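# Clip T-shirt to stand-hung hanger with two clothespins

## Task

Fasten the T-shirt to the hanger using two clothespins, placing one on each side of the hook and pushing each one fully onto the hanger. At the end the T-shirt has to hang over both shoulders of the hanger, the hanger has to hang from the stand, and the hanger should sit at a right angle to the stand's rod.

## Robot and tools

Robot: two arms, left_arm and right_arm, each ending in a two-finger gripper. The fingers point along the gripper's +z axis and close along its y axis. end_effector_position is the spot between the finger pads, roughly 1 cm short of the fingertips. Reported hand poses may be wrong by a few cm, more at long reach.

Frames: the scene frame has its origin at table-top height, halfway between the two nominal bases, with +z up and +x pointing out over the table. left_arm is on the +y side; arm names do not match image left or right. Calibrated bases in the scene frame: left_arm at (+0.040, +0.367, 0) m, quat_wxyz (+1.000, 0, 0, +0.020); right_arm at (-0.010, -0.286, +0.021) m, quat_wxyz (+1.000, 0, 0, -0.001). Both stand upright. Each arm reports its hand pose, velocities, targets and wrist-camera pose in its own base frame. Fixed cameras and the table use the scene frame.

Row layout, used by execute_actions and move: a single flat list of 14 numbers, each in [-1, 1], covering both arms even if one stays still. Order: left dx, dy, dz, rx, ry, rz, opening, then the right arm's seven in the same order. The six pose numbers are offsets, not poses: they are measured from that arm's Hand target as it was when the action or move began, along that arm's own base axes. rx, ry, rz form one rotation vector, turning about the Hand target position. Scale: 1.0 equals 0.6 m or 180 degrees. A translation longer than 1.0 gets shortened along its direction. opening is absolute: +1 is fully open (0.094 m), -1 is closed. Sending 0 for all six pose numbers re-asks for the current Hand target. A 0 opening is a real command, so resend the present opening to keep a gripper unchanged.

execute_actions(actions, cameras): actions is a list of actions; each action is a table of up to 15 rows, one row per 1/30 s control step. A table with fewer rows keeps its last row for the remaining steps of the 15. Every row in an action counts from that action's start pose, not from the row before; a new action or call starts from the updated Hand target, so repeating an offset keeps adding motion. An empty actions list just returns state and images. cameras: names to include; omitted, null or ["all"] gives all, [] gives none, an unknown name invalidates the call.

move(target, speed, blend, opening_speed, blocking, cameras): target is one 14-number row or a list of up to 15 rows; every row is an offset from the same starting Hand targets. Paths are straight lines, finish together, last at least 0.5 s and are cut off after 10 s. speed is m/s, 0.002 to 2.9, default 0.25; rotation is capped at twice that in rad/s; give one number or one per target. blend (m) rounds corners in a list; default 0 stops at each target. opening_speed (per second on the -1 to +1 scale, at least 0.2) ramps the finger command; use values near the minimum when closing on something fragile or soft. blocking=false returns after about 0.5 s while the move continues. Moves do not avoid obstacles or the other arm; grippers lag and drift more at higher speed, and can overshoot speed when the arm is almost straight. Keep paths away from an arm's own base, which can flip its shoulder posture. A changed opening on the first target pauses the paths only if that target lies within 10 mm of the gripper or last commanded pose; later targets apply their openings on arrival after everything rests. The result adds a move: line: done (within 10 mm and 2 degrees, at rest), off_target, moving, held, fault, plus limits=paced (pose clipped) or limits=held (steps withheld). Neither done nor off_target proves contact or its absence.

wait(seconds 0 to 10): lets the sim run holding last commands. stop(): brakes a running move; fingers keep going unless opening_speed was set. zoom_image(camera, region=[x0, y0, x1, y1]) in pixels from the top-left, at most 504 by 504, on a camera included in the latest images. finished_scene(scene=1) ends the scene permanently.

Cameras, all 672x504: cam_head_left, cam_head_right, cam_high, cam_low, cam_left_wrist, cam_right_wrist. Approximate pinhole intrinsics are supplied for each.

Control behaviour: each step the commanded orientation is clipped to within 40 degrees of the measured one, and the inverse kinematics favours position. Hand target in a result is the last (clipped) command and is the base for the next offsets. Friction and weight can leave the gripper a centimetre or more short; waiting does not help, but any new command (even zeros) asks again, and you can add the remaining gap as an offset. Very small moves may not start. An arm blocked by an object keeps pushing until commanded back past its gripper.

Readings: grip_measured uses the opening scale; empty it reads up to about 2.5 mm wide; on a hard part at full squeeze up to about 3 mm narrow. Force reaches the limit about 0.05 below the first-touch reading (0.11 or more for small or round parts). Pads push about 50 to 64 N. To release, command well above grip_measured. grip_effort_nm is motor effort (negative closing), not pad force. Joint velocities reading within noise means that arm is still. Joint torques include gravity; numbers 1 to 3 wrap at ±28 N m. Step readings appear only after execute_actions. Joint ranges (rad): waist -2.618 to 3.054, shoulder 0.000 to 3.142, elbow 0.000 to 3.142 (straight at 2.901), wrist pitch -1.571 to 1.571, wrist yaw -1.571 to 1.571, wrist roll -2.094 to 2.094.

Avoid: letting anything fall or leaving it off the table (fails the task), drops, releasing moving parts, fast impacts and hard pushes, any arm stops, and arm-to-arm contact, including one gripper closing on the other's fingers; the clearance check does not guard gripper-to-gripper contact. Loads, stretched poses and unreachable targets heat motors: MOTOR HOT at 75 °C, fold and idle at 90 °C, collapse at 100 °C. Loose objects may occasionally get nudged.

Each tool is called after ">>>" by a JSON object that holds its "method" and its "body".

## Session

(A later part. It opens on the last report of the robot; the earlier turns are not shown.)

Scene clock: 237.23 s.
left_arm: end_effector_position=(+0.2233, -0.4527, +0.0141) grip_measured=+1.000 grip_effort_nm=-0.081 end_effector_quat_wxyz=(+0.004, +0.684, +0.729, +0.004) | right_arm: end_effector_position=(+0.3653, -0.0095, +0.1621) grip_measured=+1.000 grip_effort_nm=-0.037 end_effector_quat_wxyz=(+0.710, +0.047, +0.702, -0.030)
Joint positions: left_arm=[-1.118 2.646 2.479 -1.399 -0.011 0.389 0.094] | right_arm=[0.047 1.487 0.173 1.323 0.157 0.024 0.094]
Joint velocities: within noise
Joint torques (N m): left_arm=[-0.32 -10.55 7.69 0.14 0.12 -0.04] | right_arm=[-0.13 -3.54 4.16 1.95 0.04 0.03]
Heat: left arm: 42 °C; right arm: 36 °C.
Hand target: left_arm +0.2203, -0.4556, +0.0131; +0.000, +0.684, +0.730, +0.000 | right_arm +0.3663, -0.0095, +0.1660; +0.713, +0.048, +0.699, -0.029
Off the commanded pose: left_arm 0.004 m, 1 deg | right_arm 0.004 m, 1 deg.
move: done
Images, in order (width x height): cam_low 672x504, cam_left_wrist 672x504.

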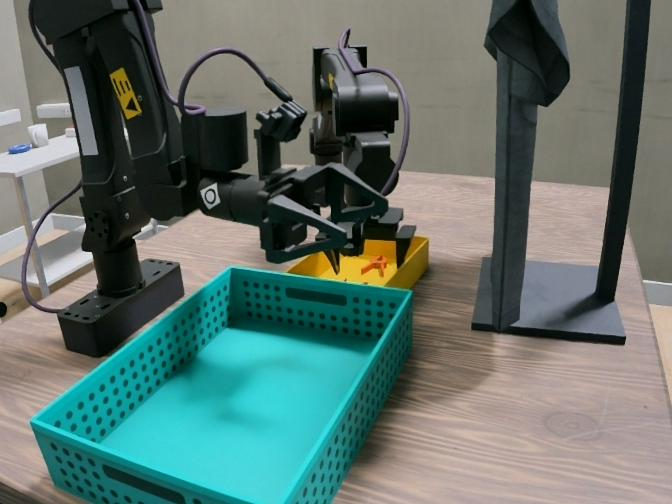

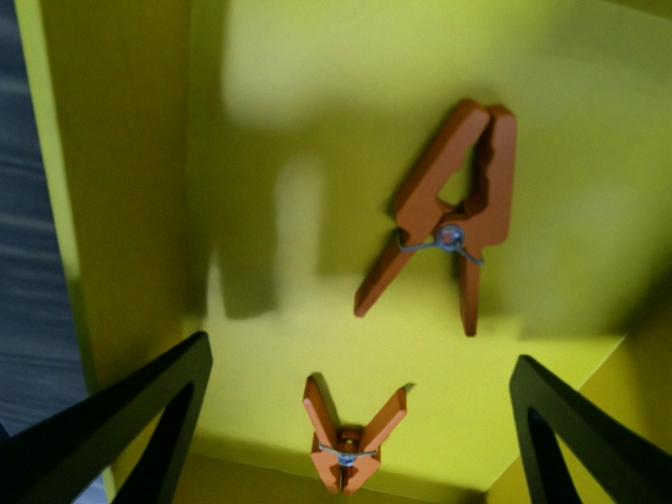

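>>> {"method": "move", "body": {"target": [0.0, 0.0, 0.0, 0, 0, 0.0, -0.25, 0, 0, 0, 0, 0, 0, 1.0], "opening_speed": 0.8, "cameras": ["cam_left_wrist"]}}

>>> {"method": "zoom_image", "body": {"camera": "cam_left_wrist", "region": [190, 300, 530, 504]}}

Scene clock: 253.97 s.
left_arm: end_effector_position=(+0.2232, -0.4524, +0.0139) grip_measured=-0.247 grip_effort_nm=-0.203 end_effector_quat_wxyz=(+0.004, +0.684, +0.729, +0.005) | right_arm: end_effector_position=(+0.3653, -0.0095, +0.1621) grip_measured=+1.000 grip_effort_nm=-0.037 end_effector_quat_wxyz=(+0.710, +0.047, +0.702, -0.030)
Joint positions: left_arm=[-1.118 2.647 2.479 -1.4 -0.011 0.389 0.035] | right_arm=[0.047 1.487 0.173 1.323 0.157 0.024 0.094]
Joint velocities: within noise
Joint torques (N m): left_arm=[-0.21 -10.71 7.73 0.14 0.05 -0.03] | right_arm=[-0.05 -3.56 4.38 1.94 0.02 0.02]
Heat: left arm: 44 °C; right arm: 36 °C.
Hand target: left_arm +0.2203, -0.4556, +0.0129; +0.000, +0.684, +0.730, +0.000 | right_arm +0.3663, -0.0095, +0.1660; +0.713, +0.048, +0.699, -0.029
Off the commanded pose: left_arm 0.004 m, 1 deg | right_arm 0.004 m, 1 deg.
move: done
Images, in order (width x height): cam_left_wrist 672x504.

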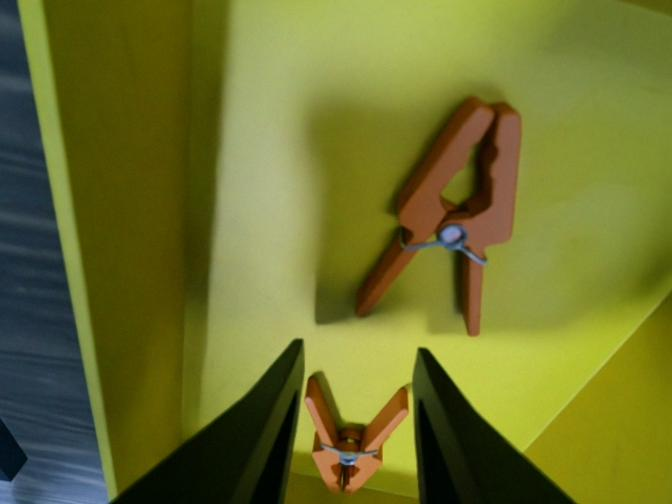

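Scaled by 1.482 from the camera's 672x504 image, which has a finer 960x720 frame.

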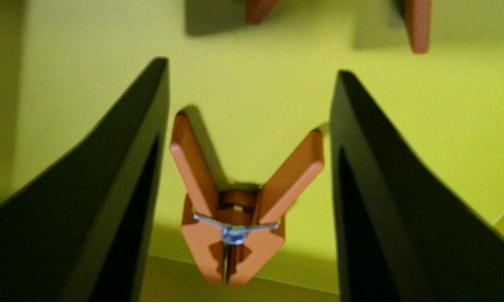

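>>> {"method": "move", "body": {"target": [0.0, 0.0, 0.0, 0, 0, 0.0, -0.5, 0, 0, 0, 0, 0, 0, 1.0], "opening_speed": 0.3, "cameras": ["cam_left_wrist"]}}

>>> {"method": "zoom_image", "body": {"camera": "cam_left_wrist", "region": [190, 300, 530, 504]}}

Scene clock: 259.57 s.
left_arm: end_effector_position=(+0.2232, -0.4524, +0.0139) grip_measured=-0.497 grip_effort_nm=-0.212 end_effector_quat_wxyz=(+0.004, +0.684, +0.729, +0.005) | right_arm: end_effector_position=(+0.3653, -0.0095, +0.1621) grip_measured=+1.000 grip_effort_nm=-0.037 end_effector_quat_wxyz=(+0.710, +0.047, +0.702, -0.030)
Joint positions: left_arm=[-1.118 2.647 2.479 -1.4 -0.011 0.389 0.024] | right_arm=[0.047 1.487 0.173 1.323 0.157 0.024 0.094]
Joint velocities: within noise
Joint torques (N m): left_arm=[-0.39 -10.7 7.82 0.1 0.12 -0.06] | right_arm=[0.02 -3.45 4.34 1.97 0.02 0.01]
Heat: left arm: 44 °C; right arm: 36 °C.
Hand target: left_arm +0.2203, -0.4557, +0.0129; +0.000, +0.684, +0.730, +0.000 | right_arm +0.3663, -0.0095, +0.1660; +0.713, +0.048, +0.699, -0.029
Off the commanded pose: left_arm 0.004 m, 1 deg | right_arm 0.004 m, 1 deg.
move: done
Images, in order (width x height): cam_left_wrist 672x504.

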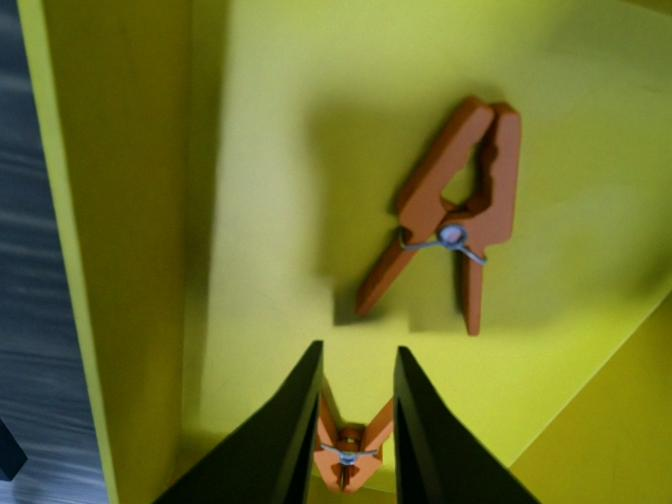

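Scaled by 1.482 from the camera's 672x504 image, which has a finer 960x720 frame.

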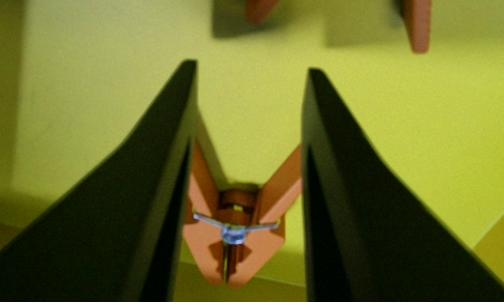

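>>> {"method": "wait", "body": {"seconds": 0.1}}

>>> {"method": "zoom_image", "body": {"camera": "cam_low", "region": [280, 190, 440, 310]}}

>>> {"method": "zoom_image", "body": {"camera": "cam_head_left", "region": [310, 280, 430, 380]}}

>>> {"method": "zoom_image", "body": {"camera": "cam_head_right", "region": [320, 280, 440, 380]}}

Scene clock: 270.77 s.
left_arm: end_effector_position=(+0.2232, -0.4524, +0.0139) grip_measured=-0.498 grip_effort_nm=-0.198 end_effector_quat_wxyz=(+0.003, +0.684, +0.729, +0.005) | right_arm: end_effector_position=(+0.3653, -0.0095, +0.1621) grip_measured=+1.000 grip_effort_nm=-0.037 end_effector_quat_wxyz=(+0.710, +0.047, +0.702, -0.030)
Joint positions: left_arm=[-1.118 2.647 2.479 -1.4 -0.011 0.389 0.024] | right_arm=[0.047 1.487 0.173 1.323 0.157 0.024 0.094]
Joint velocities: within noise
Joint torques (N m): left_arm=[-0.47 -10.55 7.79 0.15 0.07 0.01] | right_arm=[-0.18 -3.58 4.25 1.95 0.01 0]
Heat: left arm: 45 °C; right arm: 36 °C.
Hand target: left_arm +0.2203, -0.4556, +0.0129; +0.000, +0.684, +0.730, +0.000 | right_arm +0.3663, -0.0095, +0.1660; +0.713, +0.048, +0.699, -0.029
Tool commands: left_gripper/opening=-0.5 right_gripper/opening=+1.0
Off the commanded pose: left_arm 0.004 m, 1 deg | right_arm 0.004 m, 1 deg.
wait: 0.10 s; at rest from the start

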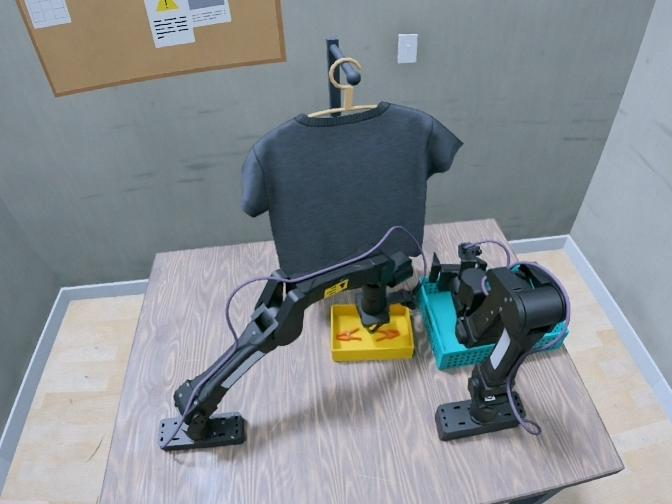

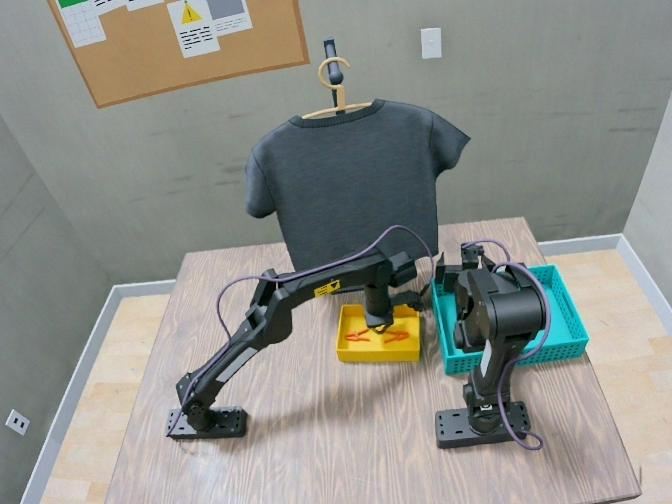

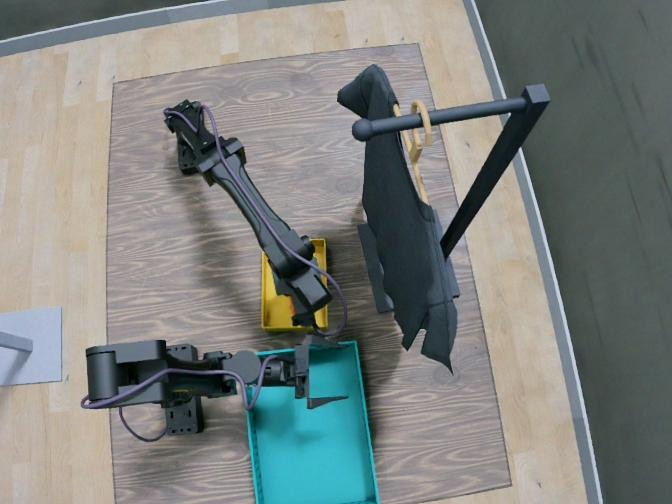

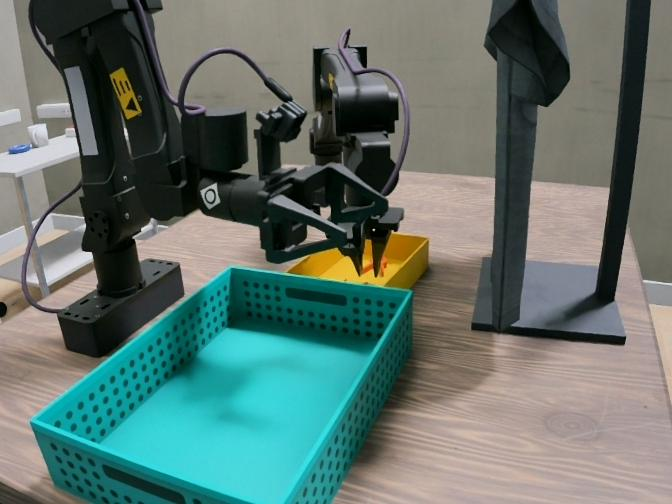

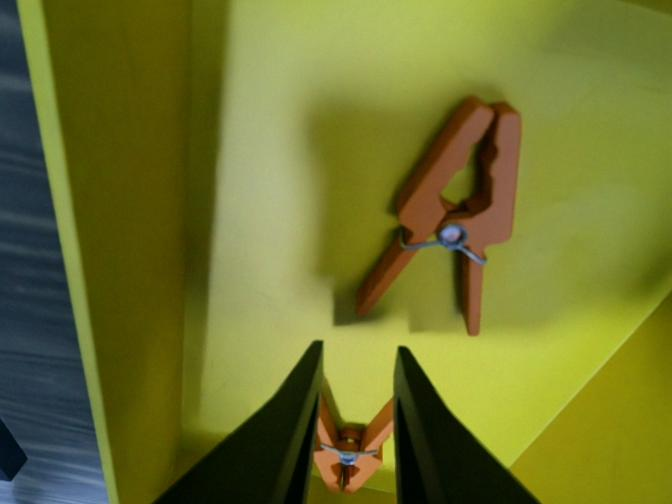

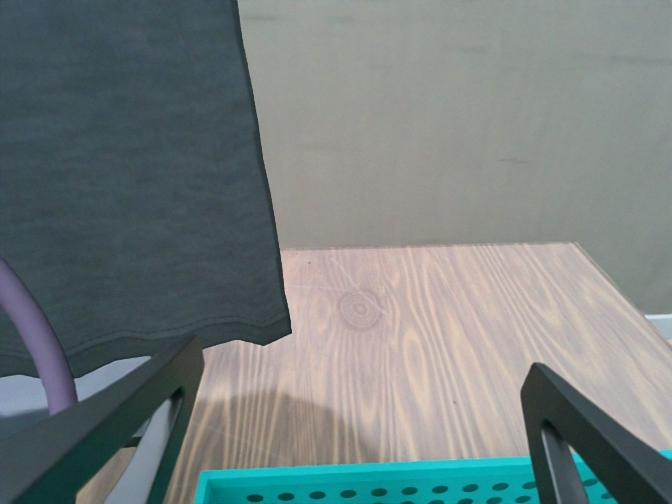

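Scaled by 3.150 from the camera's 672x504 image, which has a finer 960x720 frame.

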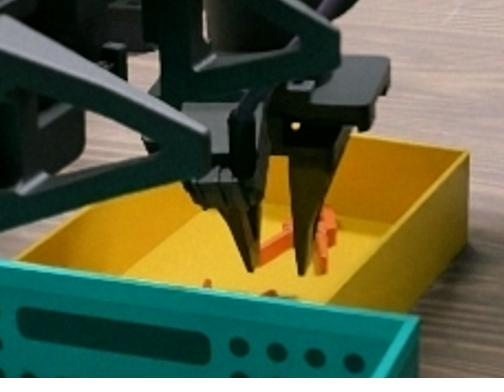

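Scaled by 4.200 from the camera's 672x504 image, which has a finer 960x720 frame.

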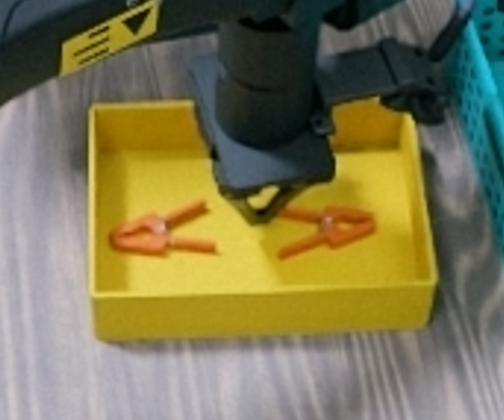

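Scaled by 4.200 from the camera's 672x504 image, which has a finer 960x720 frame.

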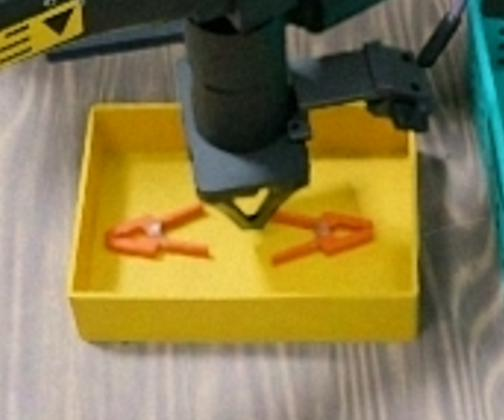

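>>> {"method": "zoom_image", "body": {"camera": "cam_head_left", "region": [325, 300, 405, 360]}}

>>> {"method": "zoom_image", "body": {"camera": "cam_low", "region": [330, 225, 410, 295]}}

>>> {"method": "zoom_image", "body": {"camera": "cam_high", "region": [240, 220, 340, 340]}}

Scaled by 6.300 from the camera's 672x504 image, which has a finer 960x720 frame.

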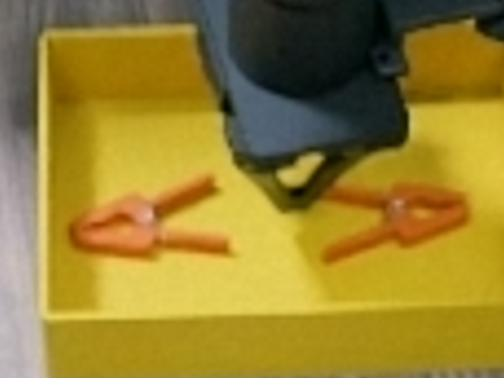

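Scaled by 6.300 from the camera's 672x504 image, which has a finer 960x720 frame.

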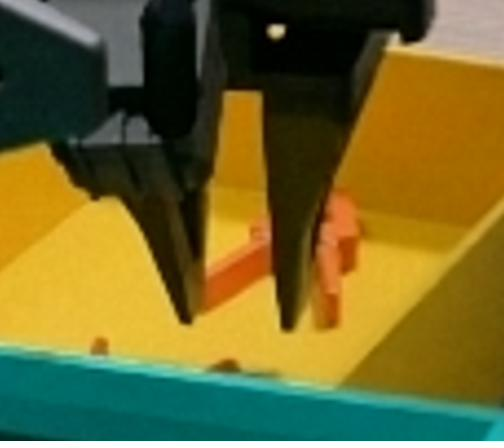

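Scaled by 4.200 from the camera's 672x504 image, which has a finer 960x720 frame.

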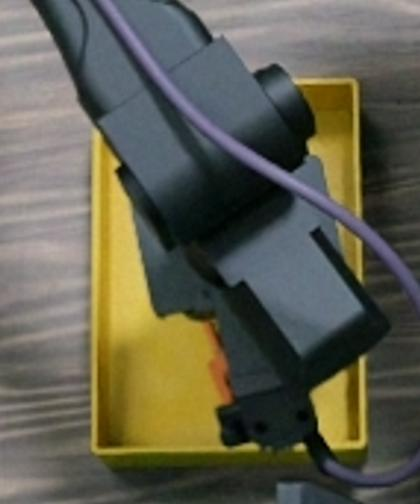

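>>> {"method": "move", "body": {"target": [0.0, 0.0, -0.0133, 0, 0, 0.0, -0.5, 0, 0, 0, 0, 0, 0, 1.0], "speed": 0.05, "cameras": ["cam_left_wrist", "cam_low", "cam_head_left"]}}

>>> {"method": "zoom_image", "body": {"camera": "cam_head_left", "region": [325, 300, 405, 360]}}

>>> {"method": "zoom_image", "body": {"camera": "cam_low", "region": [330, 225, 410, 295]}}

Scene clock: 377.93 s.
left_arm: end_effector_position=(+0.2232, -0.4524, +0.0139) grip_measured=-0.498 grip_effort_nm=-0.198 end_effector_quat_wxyz=(+0.003, +0.684, +0.729, +0.005) | right_arm: end_effector_position=(+0.3653, -0.0095, +0.1621) grip_measured=+1.000 grip_effort_nm=-0.042 end_effector_quat_wxyz=(+0.710, +0.047, +0.702, -0.030)
Joint positions: left_arm=[-1.118 2.647 2.479 -1.4 -0.011 0.389 0.024] | right_arm=[0.047 1.487 0.173 1.323 0.157 0.024 0.094]
Joint velocities: within noise
Joint torques (N m): left_arm=[-0.36 -10.73 5.19 0.48 0.13 -0.03] | right_arm=[0.14 -3.52 4.33 1.96 0.01 0]
Heat: left arm: 47 °C; right arm: 37 °C.
Hand target: left_arm +0.2203, -0.4556, +0.0050; +0.000, +0.684, +0.730, +0.000 | right_arm +0.3663, -0.0095, +0.1660; +0.713, +0.048, +0.699, -0.029
Off the commanded pose: left_arm 0.010 m, 1 deg | right_arm 0.004 m, 1 deg.
move: done
Images, in order (width x height): cam_head_left 672x504, cam_low 672x504, cam_left_wrist 672x504.

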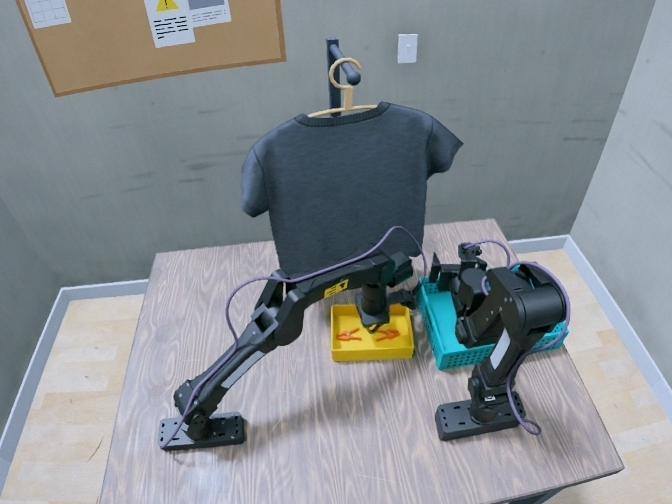

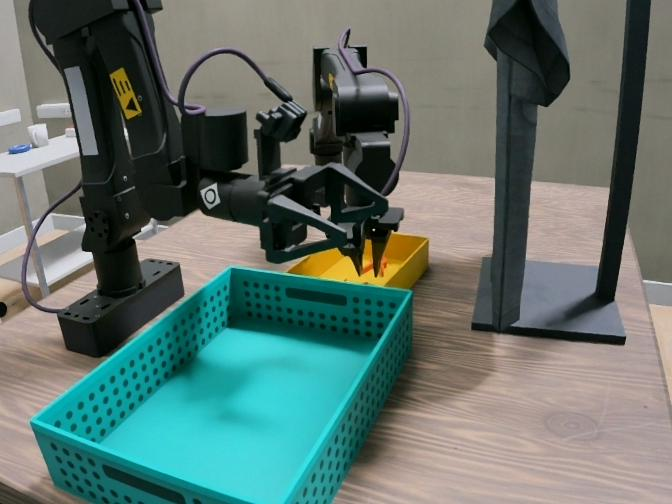

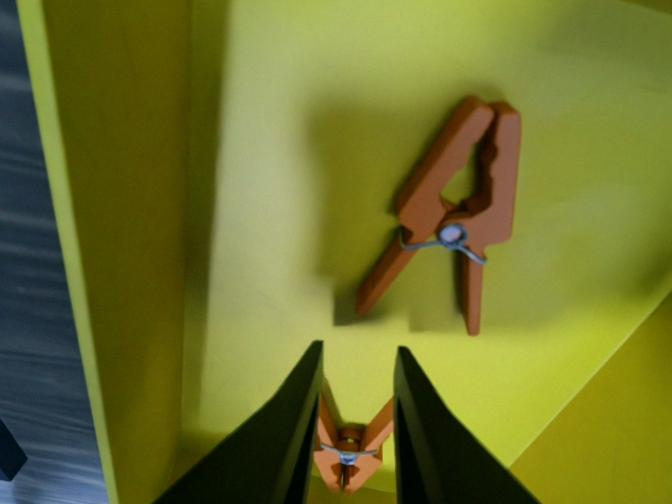

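Scaled by 6.300 from the camera's 672x504 image, which has a finer 960x720 frame.

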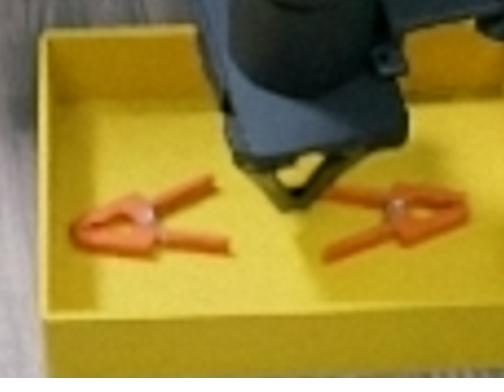

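Scaled by 6.300 from the camera's 672x504 image, which has a finer 960x720 frame.

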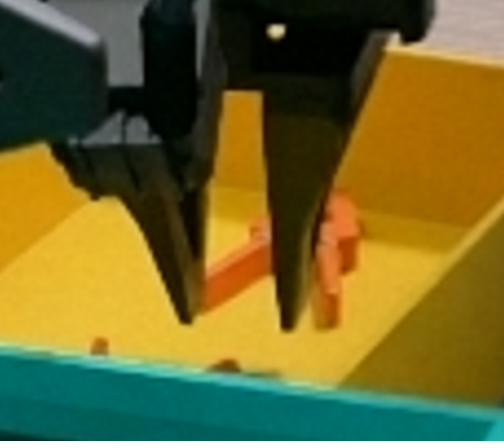

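>>> {"method": "move", "body": {"target": [0.0, 0.0, -0.0133, 0, 0, 0.0, -0.5, 0, 0, 0, 0, 0, 0, 1.0], "speed": 0.05, "cameras": ["cam_left_wrist", "cam_low", "cam_head_left"]}}

>>> {"method": "zoom_image", "body": {"camera": "cam_head_left", "region": [325, 300, 405, 360]}}

>>> {"method": "zoom_image", "body": {"camera": "cam_low", "region": [330, 225, 410, 295]}}

Scene clock: 382.47 s.
left_arm: end_effector_position=(+0.2226, -0.4513, +0.0052) grip_measured=-0.498 grip_effort_nm=-0.198 end_effector_quat_wxyz=(+0.000, +0.684, +0.729, +0.006) | right_arm: end_effector_position=(+0.3653, -0.0095, +0.1621) grip_measured=+1.000 grip_effort_nm=-0.042 end_effector_quat_wxyz=(+0.710, +0.047, +0.702, -0.030)
Joint positions: left_arm=[-1.118 2.647 2.444 -1.373 -0.011 0.389 0.024] | right_arm=[0.047 1.487 0.173 1.323 0.157 0.024 0.094]
Joint velocities: within noise
Joint torques (N m): left_arm=[-0.23 -10.89 4.9 0.5 0.08 -0.04] | right_arm=[0.01 -3.51 4.34 1.98 0.02 0.01]
Heat: left arm: 47 °C; right arm: 37 °C.
Hand target: left_arm +0.2203, -0.4556, -0.0030; +0.000, +0.684, +0.730, +0.000 | right_arm +0.3663, -0.0095, +0.1660; +0.713, +0.048, +0.699, -0.029
Off the commanded pose: left_arm 0.010 m, 1 deg | right_arm 0.004 m, 1 deg.
move: done
Images, in order (width x height): cam_head_left 672x504, cam_low 672x504, cam_left_wrist 672x504.

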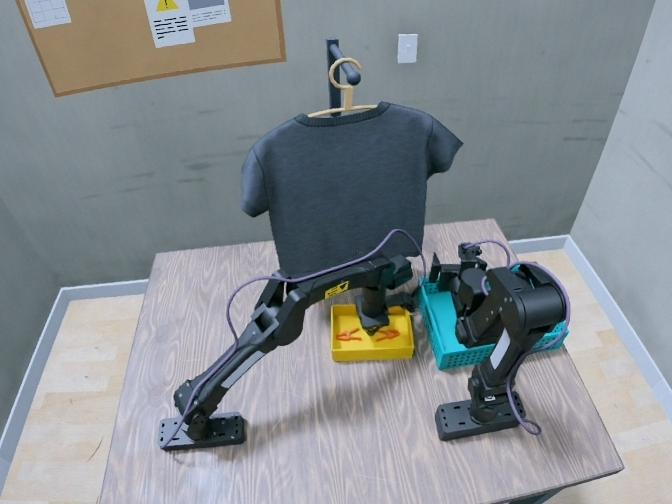

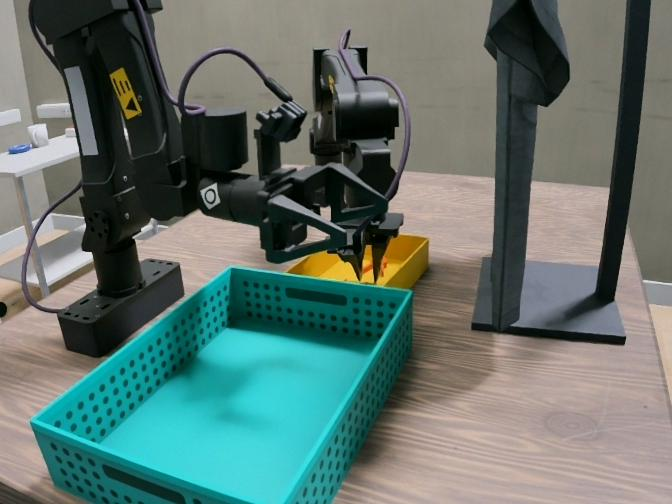

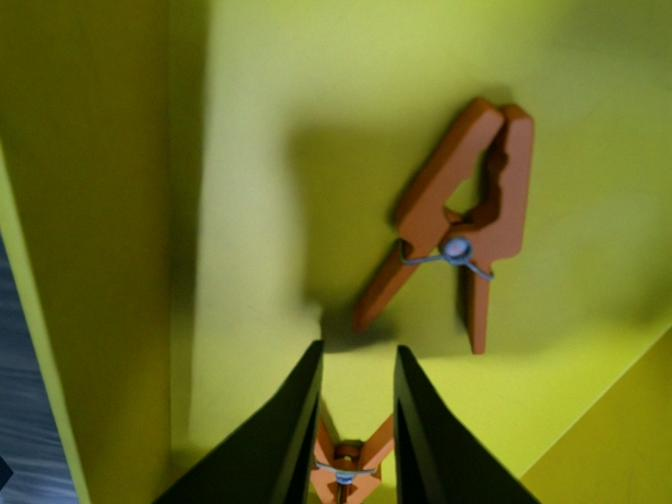

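Scaled by 6.300 from the camera's 672x504 image, which has a finer 960x720 frame.

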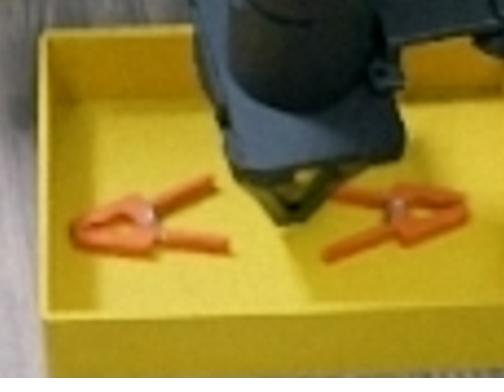

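Scaled by 6.300 from the camera's 672x504 image, which has a finer 960x720 frame.

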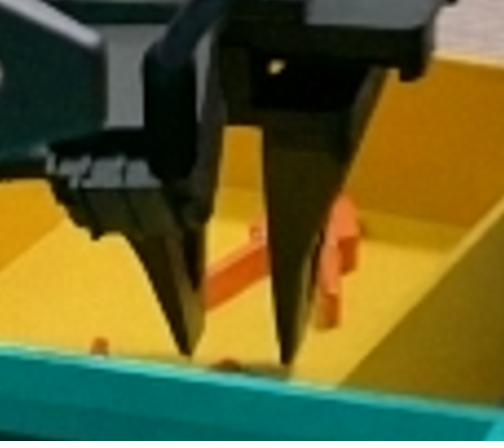

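>>> {"method": "move", "body": {"target": [0.0, 0.0, 0.0, 0, 0, 0.0, 0.15, 0, 0, 0, 0, 0, 0, 1.0], "speed": 0.05, "cameras": ["cam_left_wrist"]}}

Scene clock: 466.17 s.
left_arm: end_effector_position=(+0.2228, -0.4515, +0.0052) grip_measured=+0.148 grip_effort_nm=0.066 end_effector_quat_wxyz=(+0.001, +0.684, +0.729, +0.006) | right_arm: end_effector_position=(+0.3653, -0.0095, +0.1621) grip_measured=+1.000 grip_effort_nm=-0.032 end_effector_quat_wxyz=(+0.710, +0.047, +0.702, -0.030)
Joint positions: left_arm=[-1.118 2.647 2.444 -1.371 -0.011 0.389 0.054] | right_arm=[0.047 1.487 0.173 1.323 0.157 0.024 0.094]
Joint velocities: within noise
Joint torques (N m): left_arm=[-0.42 -10.78 5.04 0.49 0.06 -0.05] | right_arm=[-0.08 -3.45 4.27 1.98 0.03 0.04]
Heat: left arm: 49 °C; right arm: 38 °C.
Hand target: left_arm +0.2203, -0.4556, -0.0030; +0.000, +0.684, +0.730, +0.000 | right_arm +0.3663, -0.0095, +0.1660; +0.713, +0.048, +0.699, -0.029
Off the commanded pose: left_arm 0.009 m, 1 deg | right_arm 0.004 m, 1 deg.
move: done
Images, in order (width x height): cam_left_wrist 672x504.

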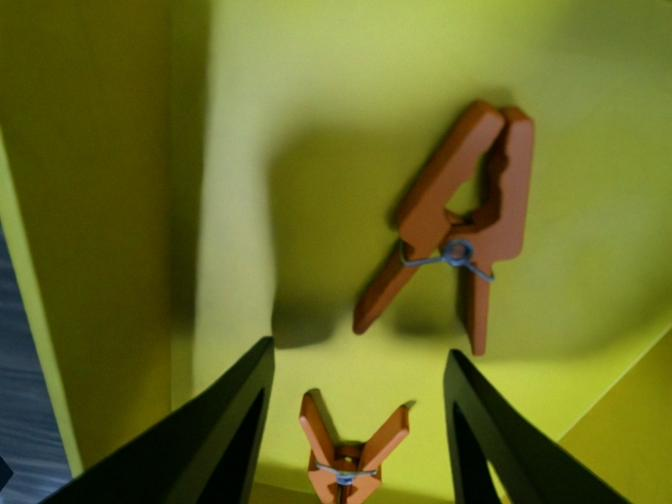

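>>> {"method": "move", "body": {"target": [-0.002, 0.0333, 0.006, 0, 0, 0.0, 0.15, 0, 0, 0, 0, 0, 0, 1.0], "speed": 0.05, "cameras": ["cam_left_wrist", "cam_head_left", "cam_low"]}}

>>> {"method": "zoom_image", "body": {"camera": "cam_head_left", "region": [325, 300, 405, 360]}}

>>> {"method": "zoom_image", "body": {"camera": "cam_low", "region": [330, 225, 410, 295]}}

Scene clock: 472.90 s.
left_arm: end_effector_position=(+0.2182, -0.4404, -0.0008) grip_measured=+0.148 grip_effort_nm=0.066 end_effector_quat_wxyz=(+0.003, +0.684, +0.730, +0.002) | right_arm: end_effector_position=(+0.3653, -0.0095, +0.1621) grip_measured=+1.000 grip_effort_nm=-0.037 end_effector_quat_wxyz=(+0.710, +0.047, +0.702, -0.030)
Joint positions: left_arm=[-1.115 2.549 2.236 -1.253 -0.006 0.391 0.054] | right_arm=[0.047 1.487 0.173 1.323 0.157 0.024 0.094]
Joint velocities: within noise
Joint torques (N m): left_arm=[0.81 -12.49 3.74 0.34 0.07 0.02] | right_arm=[0.02 -3.51 4.31 1.97 0.01 0.04]
Heat: left arm: 49 °C; right arm: 38 °C.
Hand target: left_arm +0.2191, -0.4357, +0.0006; +0.000, +0.684, +0.729, +0.000 | right_arm +0.3663, -0.0095, +0.1660; +0.713, +0.048, +0.699, -0.029
Off the commanded pose: left_arm 0.005 m, 0 deg | right_arm 0.004 m, 1 deg.
move: done
Images, in order (width x height): cam_head_left 672x504, cam_low 672x504, cam_left_wrist 672x504.

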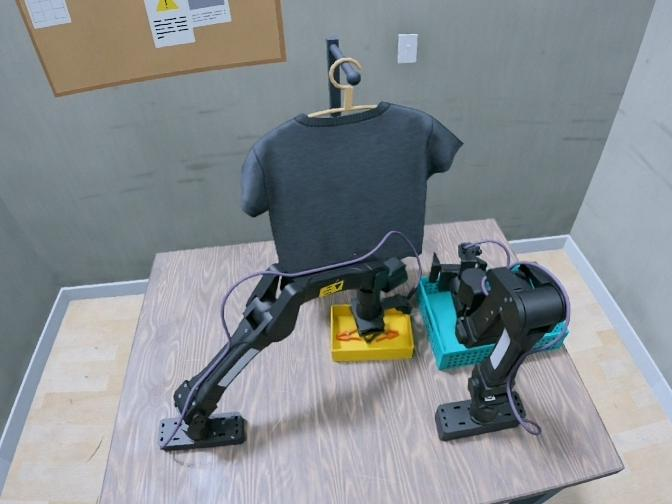

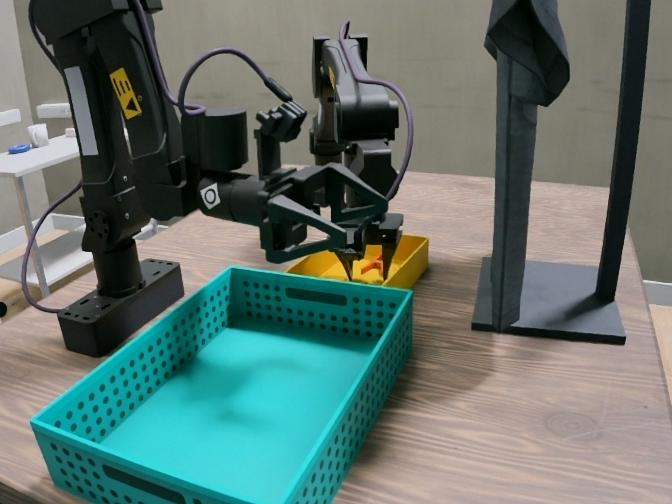

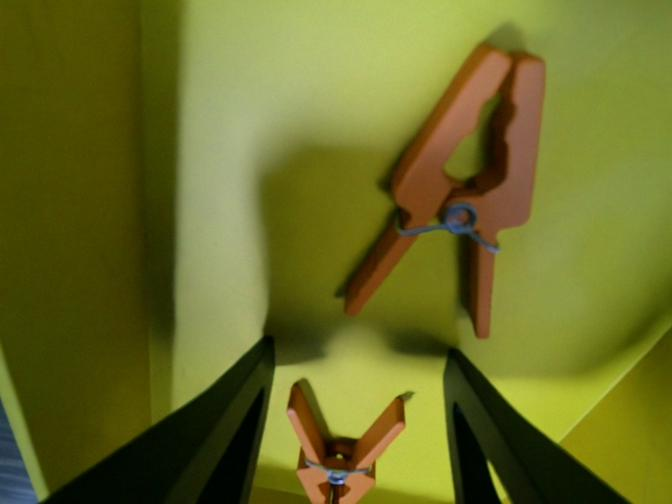

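Scaled by 6.300 from the camera's 672x504 image, which has a finer 960x720 frame.

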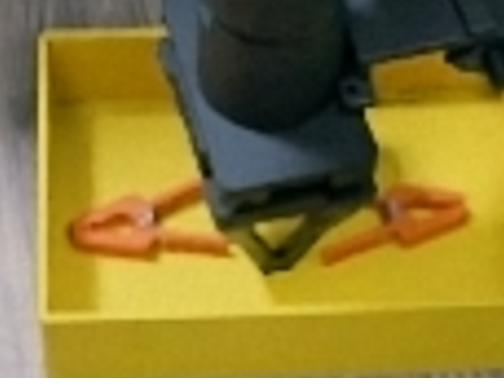

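Scaled by 6.300 from the camera's 672x504 image, which has a finer 960x720 frame.

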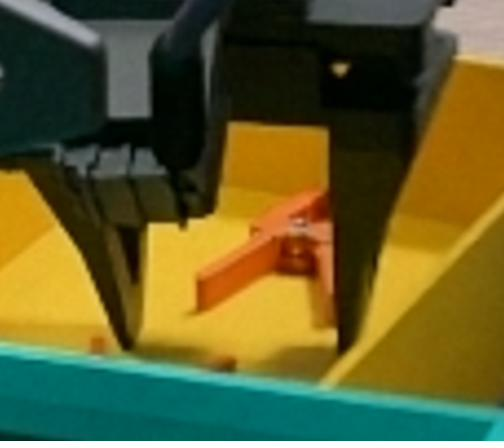

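>>> {"method": "move", "body": {"target": [0.0045, 0.0225, 0.0073, 0, 0, 0.0, 0.15, 0, 0, 0, 0, 0, 0, 1.0], "speed": 0.05, "cameras": ["cam_left_wrist", "cam_head_left", "cam_low"]}}

>>> {"method": "zoom_image", "body": {"camera": "cam_head_left", "region": [325, 300, 405, 360]}}

>>> {"method": "zoom_image", "body": {"camera": "cam_low", "region": [330, 225, 410, 295]}}

Scene clock: 481.97 s.
left_arm: end_effector_position=(+0.2186, -0.4293, -0.0008) grip_measured=+0.148 grip_effort_nm=0.066 end_effector_quat_wxyz=(+0.002, +0.687, +0.727, -0.001) | right_arm: end_effector_position=(+0.3653, -0.0095, +0.1621) grip_measured=+1.000 grip_effort_nm=-0.032 end_effector_quat_wxyz=(+0.710, +0.047, +0.702, -0.030)
Joint positions: left_arm=[-1.102 2.494 2.134 -1.207 0 0.412 0.054] | right_arm=[0.047 1.487 0.173 1.323 0.157 0.024 0.094]
Joint velocities: within noise
Joint torques (N m): left_arm=[0.95 -12.92 3.96 0.22 0 0.01] | right_arm=[-0.08 -3.56 4.26 1.96 0 0]
Heat: left arm: 49 °C; right arm: 38 °C.
Hand target: left_arm +0.2218, -0.4222, +0.0050; +0.000, +0.684, +0.729, +0.000 | right_arm +0.3663, -0.0095, +0.1660; +0.713, +0.048, +0.699, -0.029
Off the commanded pose: left_arm 0.010 m, 0 deg | right_arm 0.004 m, 1 deg.
move: done
Images, in order (width x height): cam_head_left 672x504, cam_low 672x504, cam_left_wrist 672x504.

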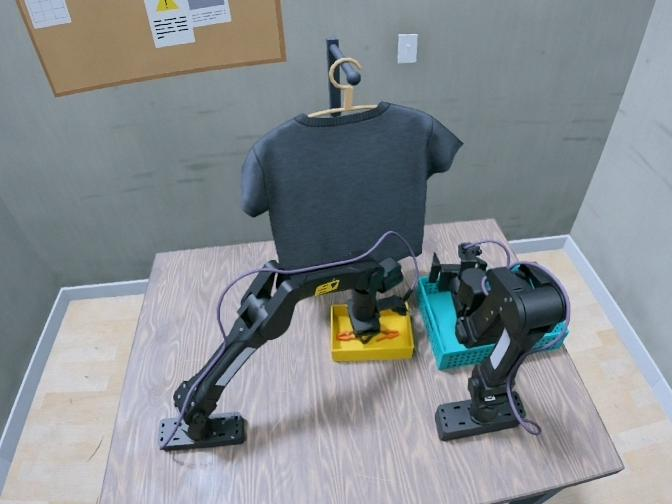

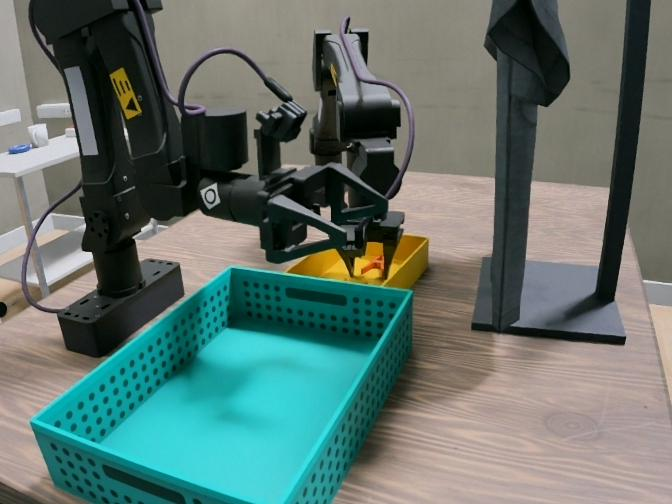

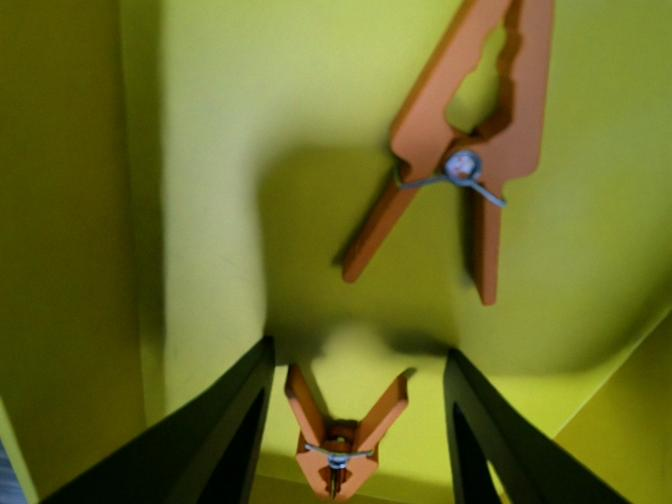

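Scaled by 6.300 from the camera's 672x504 image, which has a finer 960x720 frame.

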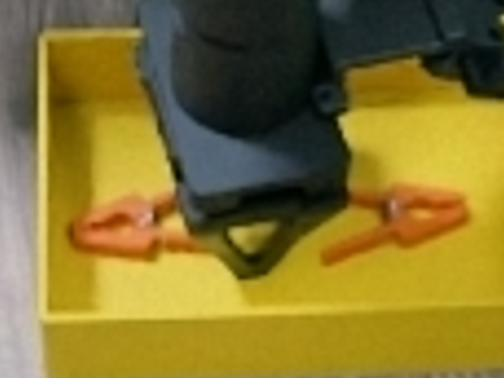

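Scaled by 6.300 from the camera's 672x504 image, which has a finer 960x720 frame.

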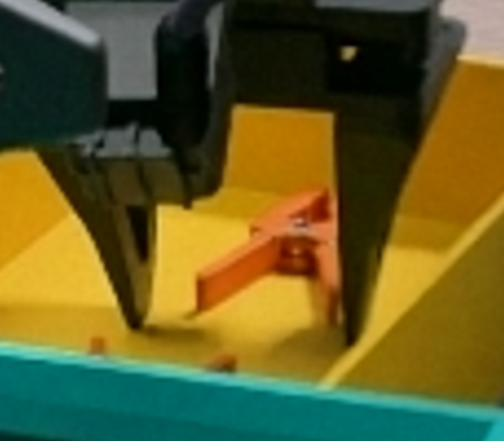

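>>> {"method": "move", "body": {"target": [0.0065, 0.0175, 0.004, 0, 0, 0.0, 0.15, 0, 0, 0, 0, 0, 0, 1.0], "speed": 0.05, "cameras": ["cam_left_wrist", "cam_head_left", "cam_low"]}}

>>> {"method": "zoom_image", "body": {"camera": "cam_head_left", "region": [325, 300, 405, 360]}}

>>> {"method": "zoom_image", "body": {"camera": "cam_low", "region": [330, 225, 410, 295]}}

Scene clock: 490.10 s.
left_arm: end_effector_position=(+0.2210, -0.4178, -0.0009) grip_measured=+0.148 grip_effort_nm=0.061 end_effector_quat_wxyz=(-0.003, +0.688, +0.725, +0.001) | right_arm: end_effector_position=(+0.3653, -0.0095, +0.1621) grip_measured=+1.000 grip_effort_nm=-0.042 end_effector_quat_wxyz=(+0.710, +0.047, +0.702, -0.030)
Joint positions: left_arm=[-1.086 2.459 2.069 -1.186 0 0.432 0.054] | right_arm=[0.047 1.487 0.173 1.323 0.157 0.024 0.094]
Joint velocities: within noise
Joint torques (N m): left_arm=[1.4 -12.94 3.82 0.2 0 0.09] | right_arm=[0.02 -3.55 4.29 1.95 0.03 0.01]
Heat: left arm: 50 °C; right arm: 38 °C.
Hand target: left_arm +0.2256, -0.4117, +0.0074; +0.000, +0.684, +0.729, +0.000 | right_arm +0.3663, -0.0095, +0.1660; +0.713, +0.048, +0.699, -0.029
Off the commanded pose: left_arm 0.011 m, 1 deg | right_arm 0.004 m, 1 deg.
move: off_target (left_arm)
Images, in order (width x height): cam_head_left 672x504, cam_low 672x504, cam_left_wrist 672x504.

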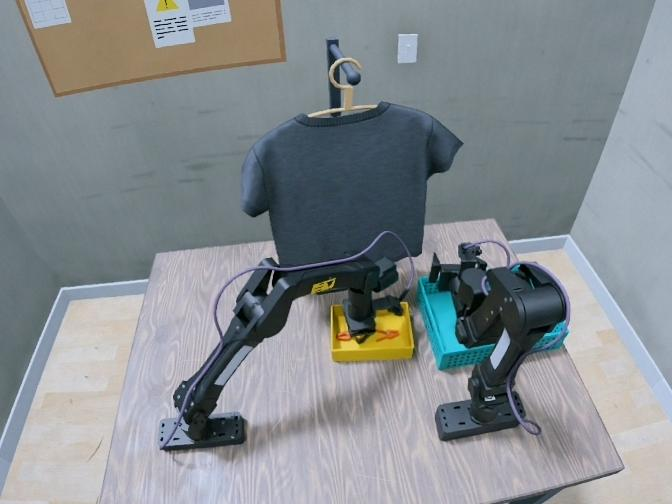

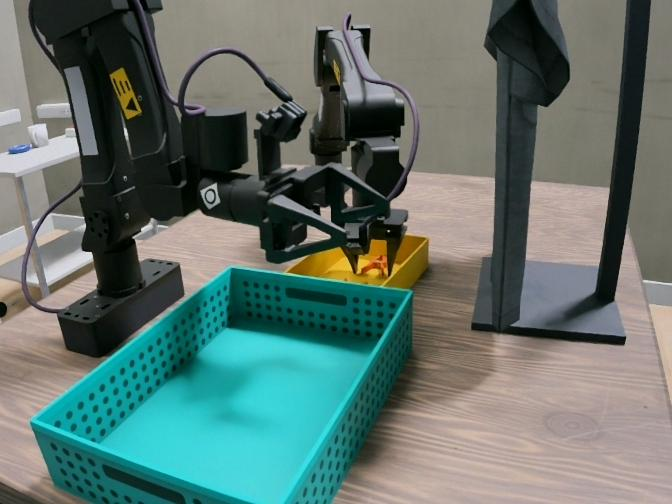

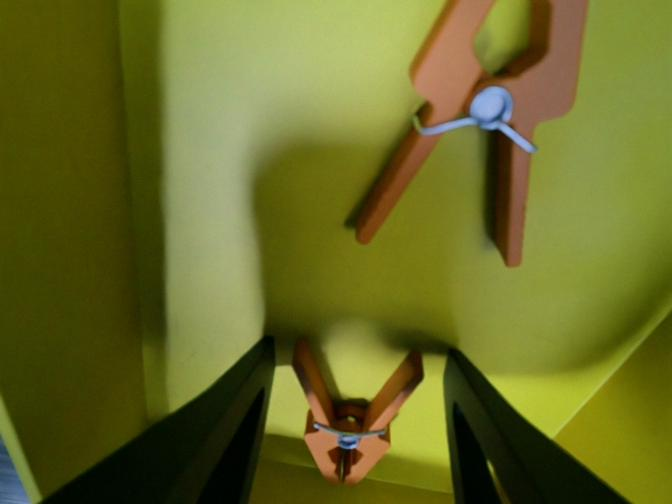

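Scaled by 6.300 from the camera's 672x504 image, which has a finer 960x720 frame.

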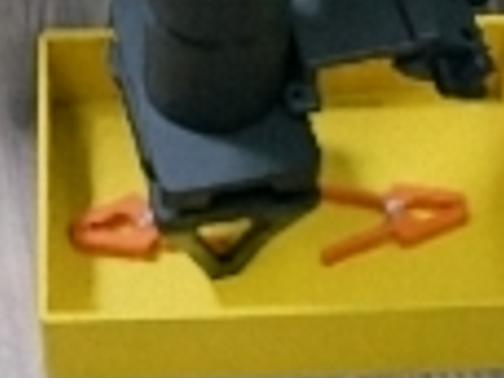

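Scaled by 6.300 from the camera's 672x504 image, which has a finer 960x720 frame.

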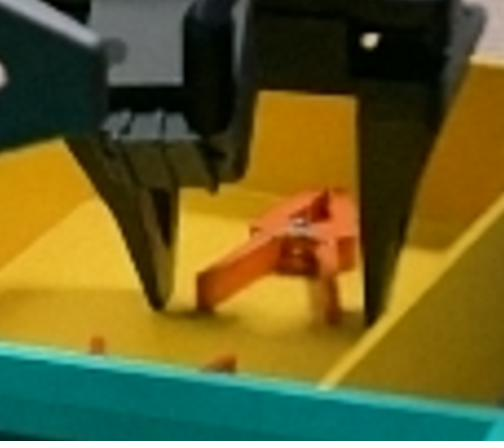

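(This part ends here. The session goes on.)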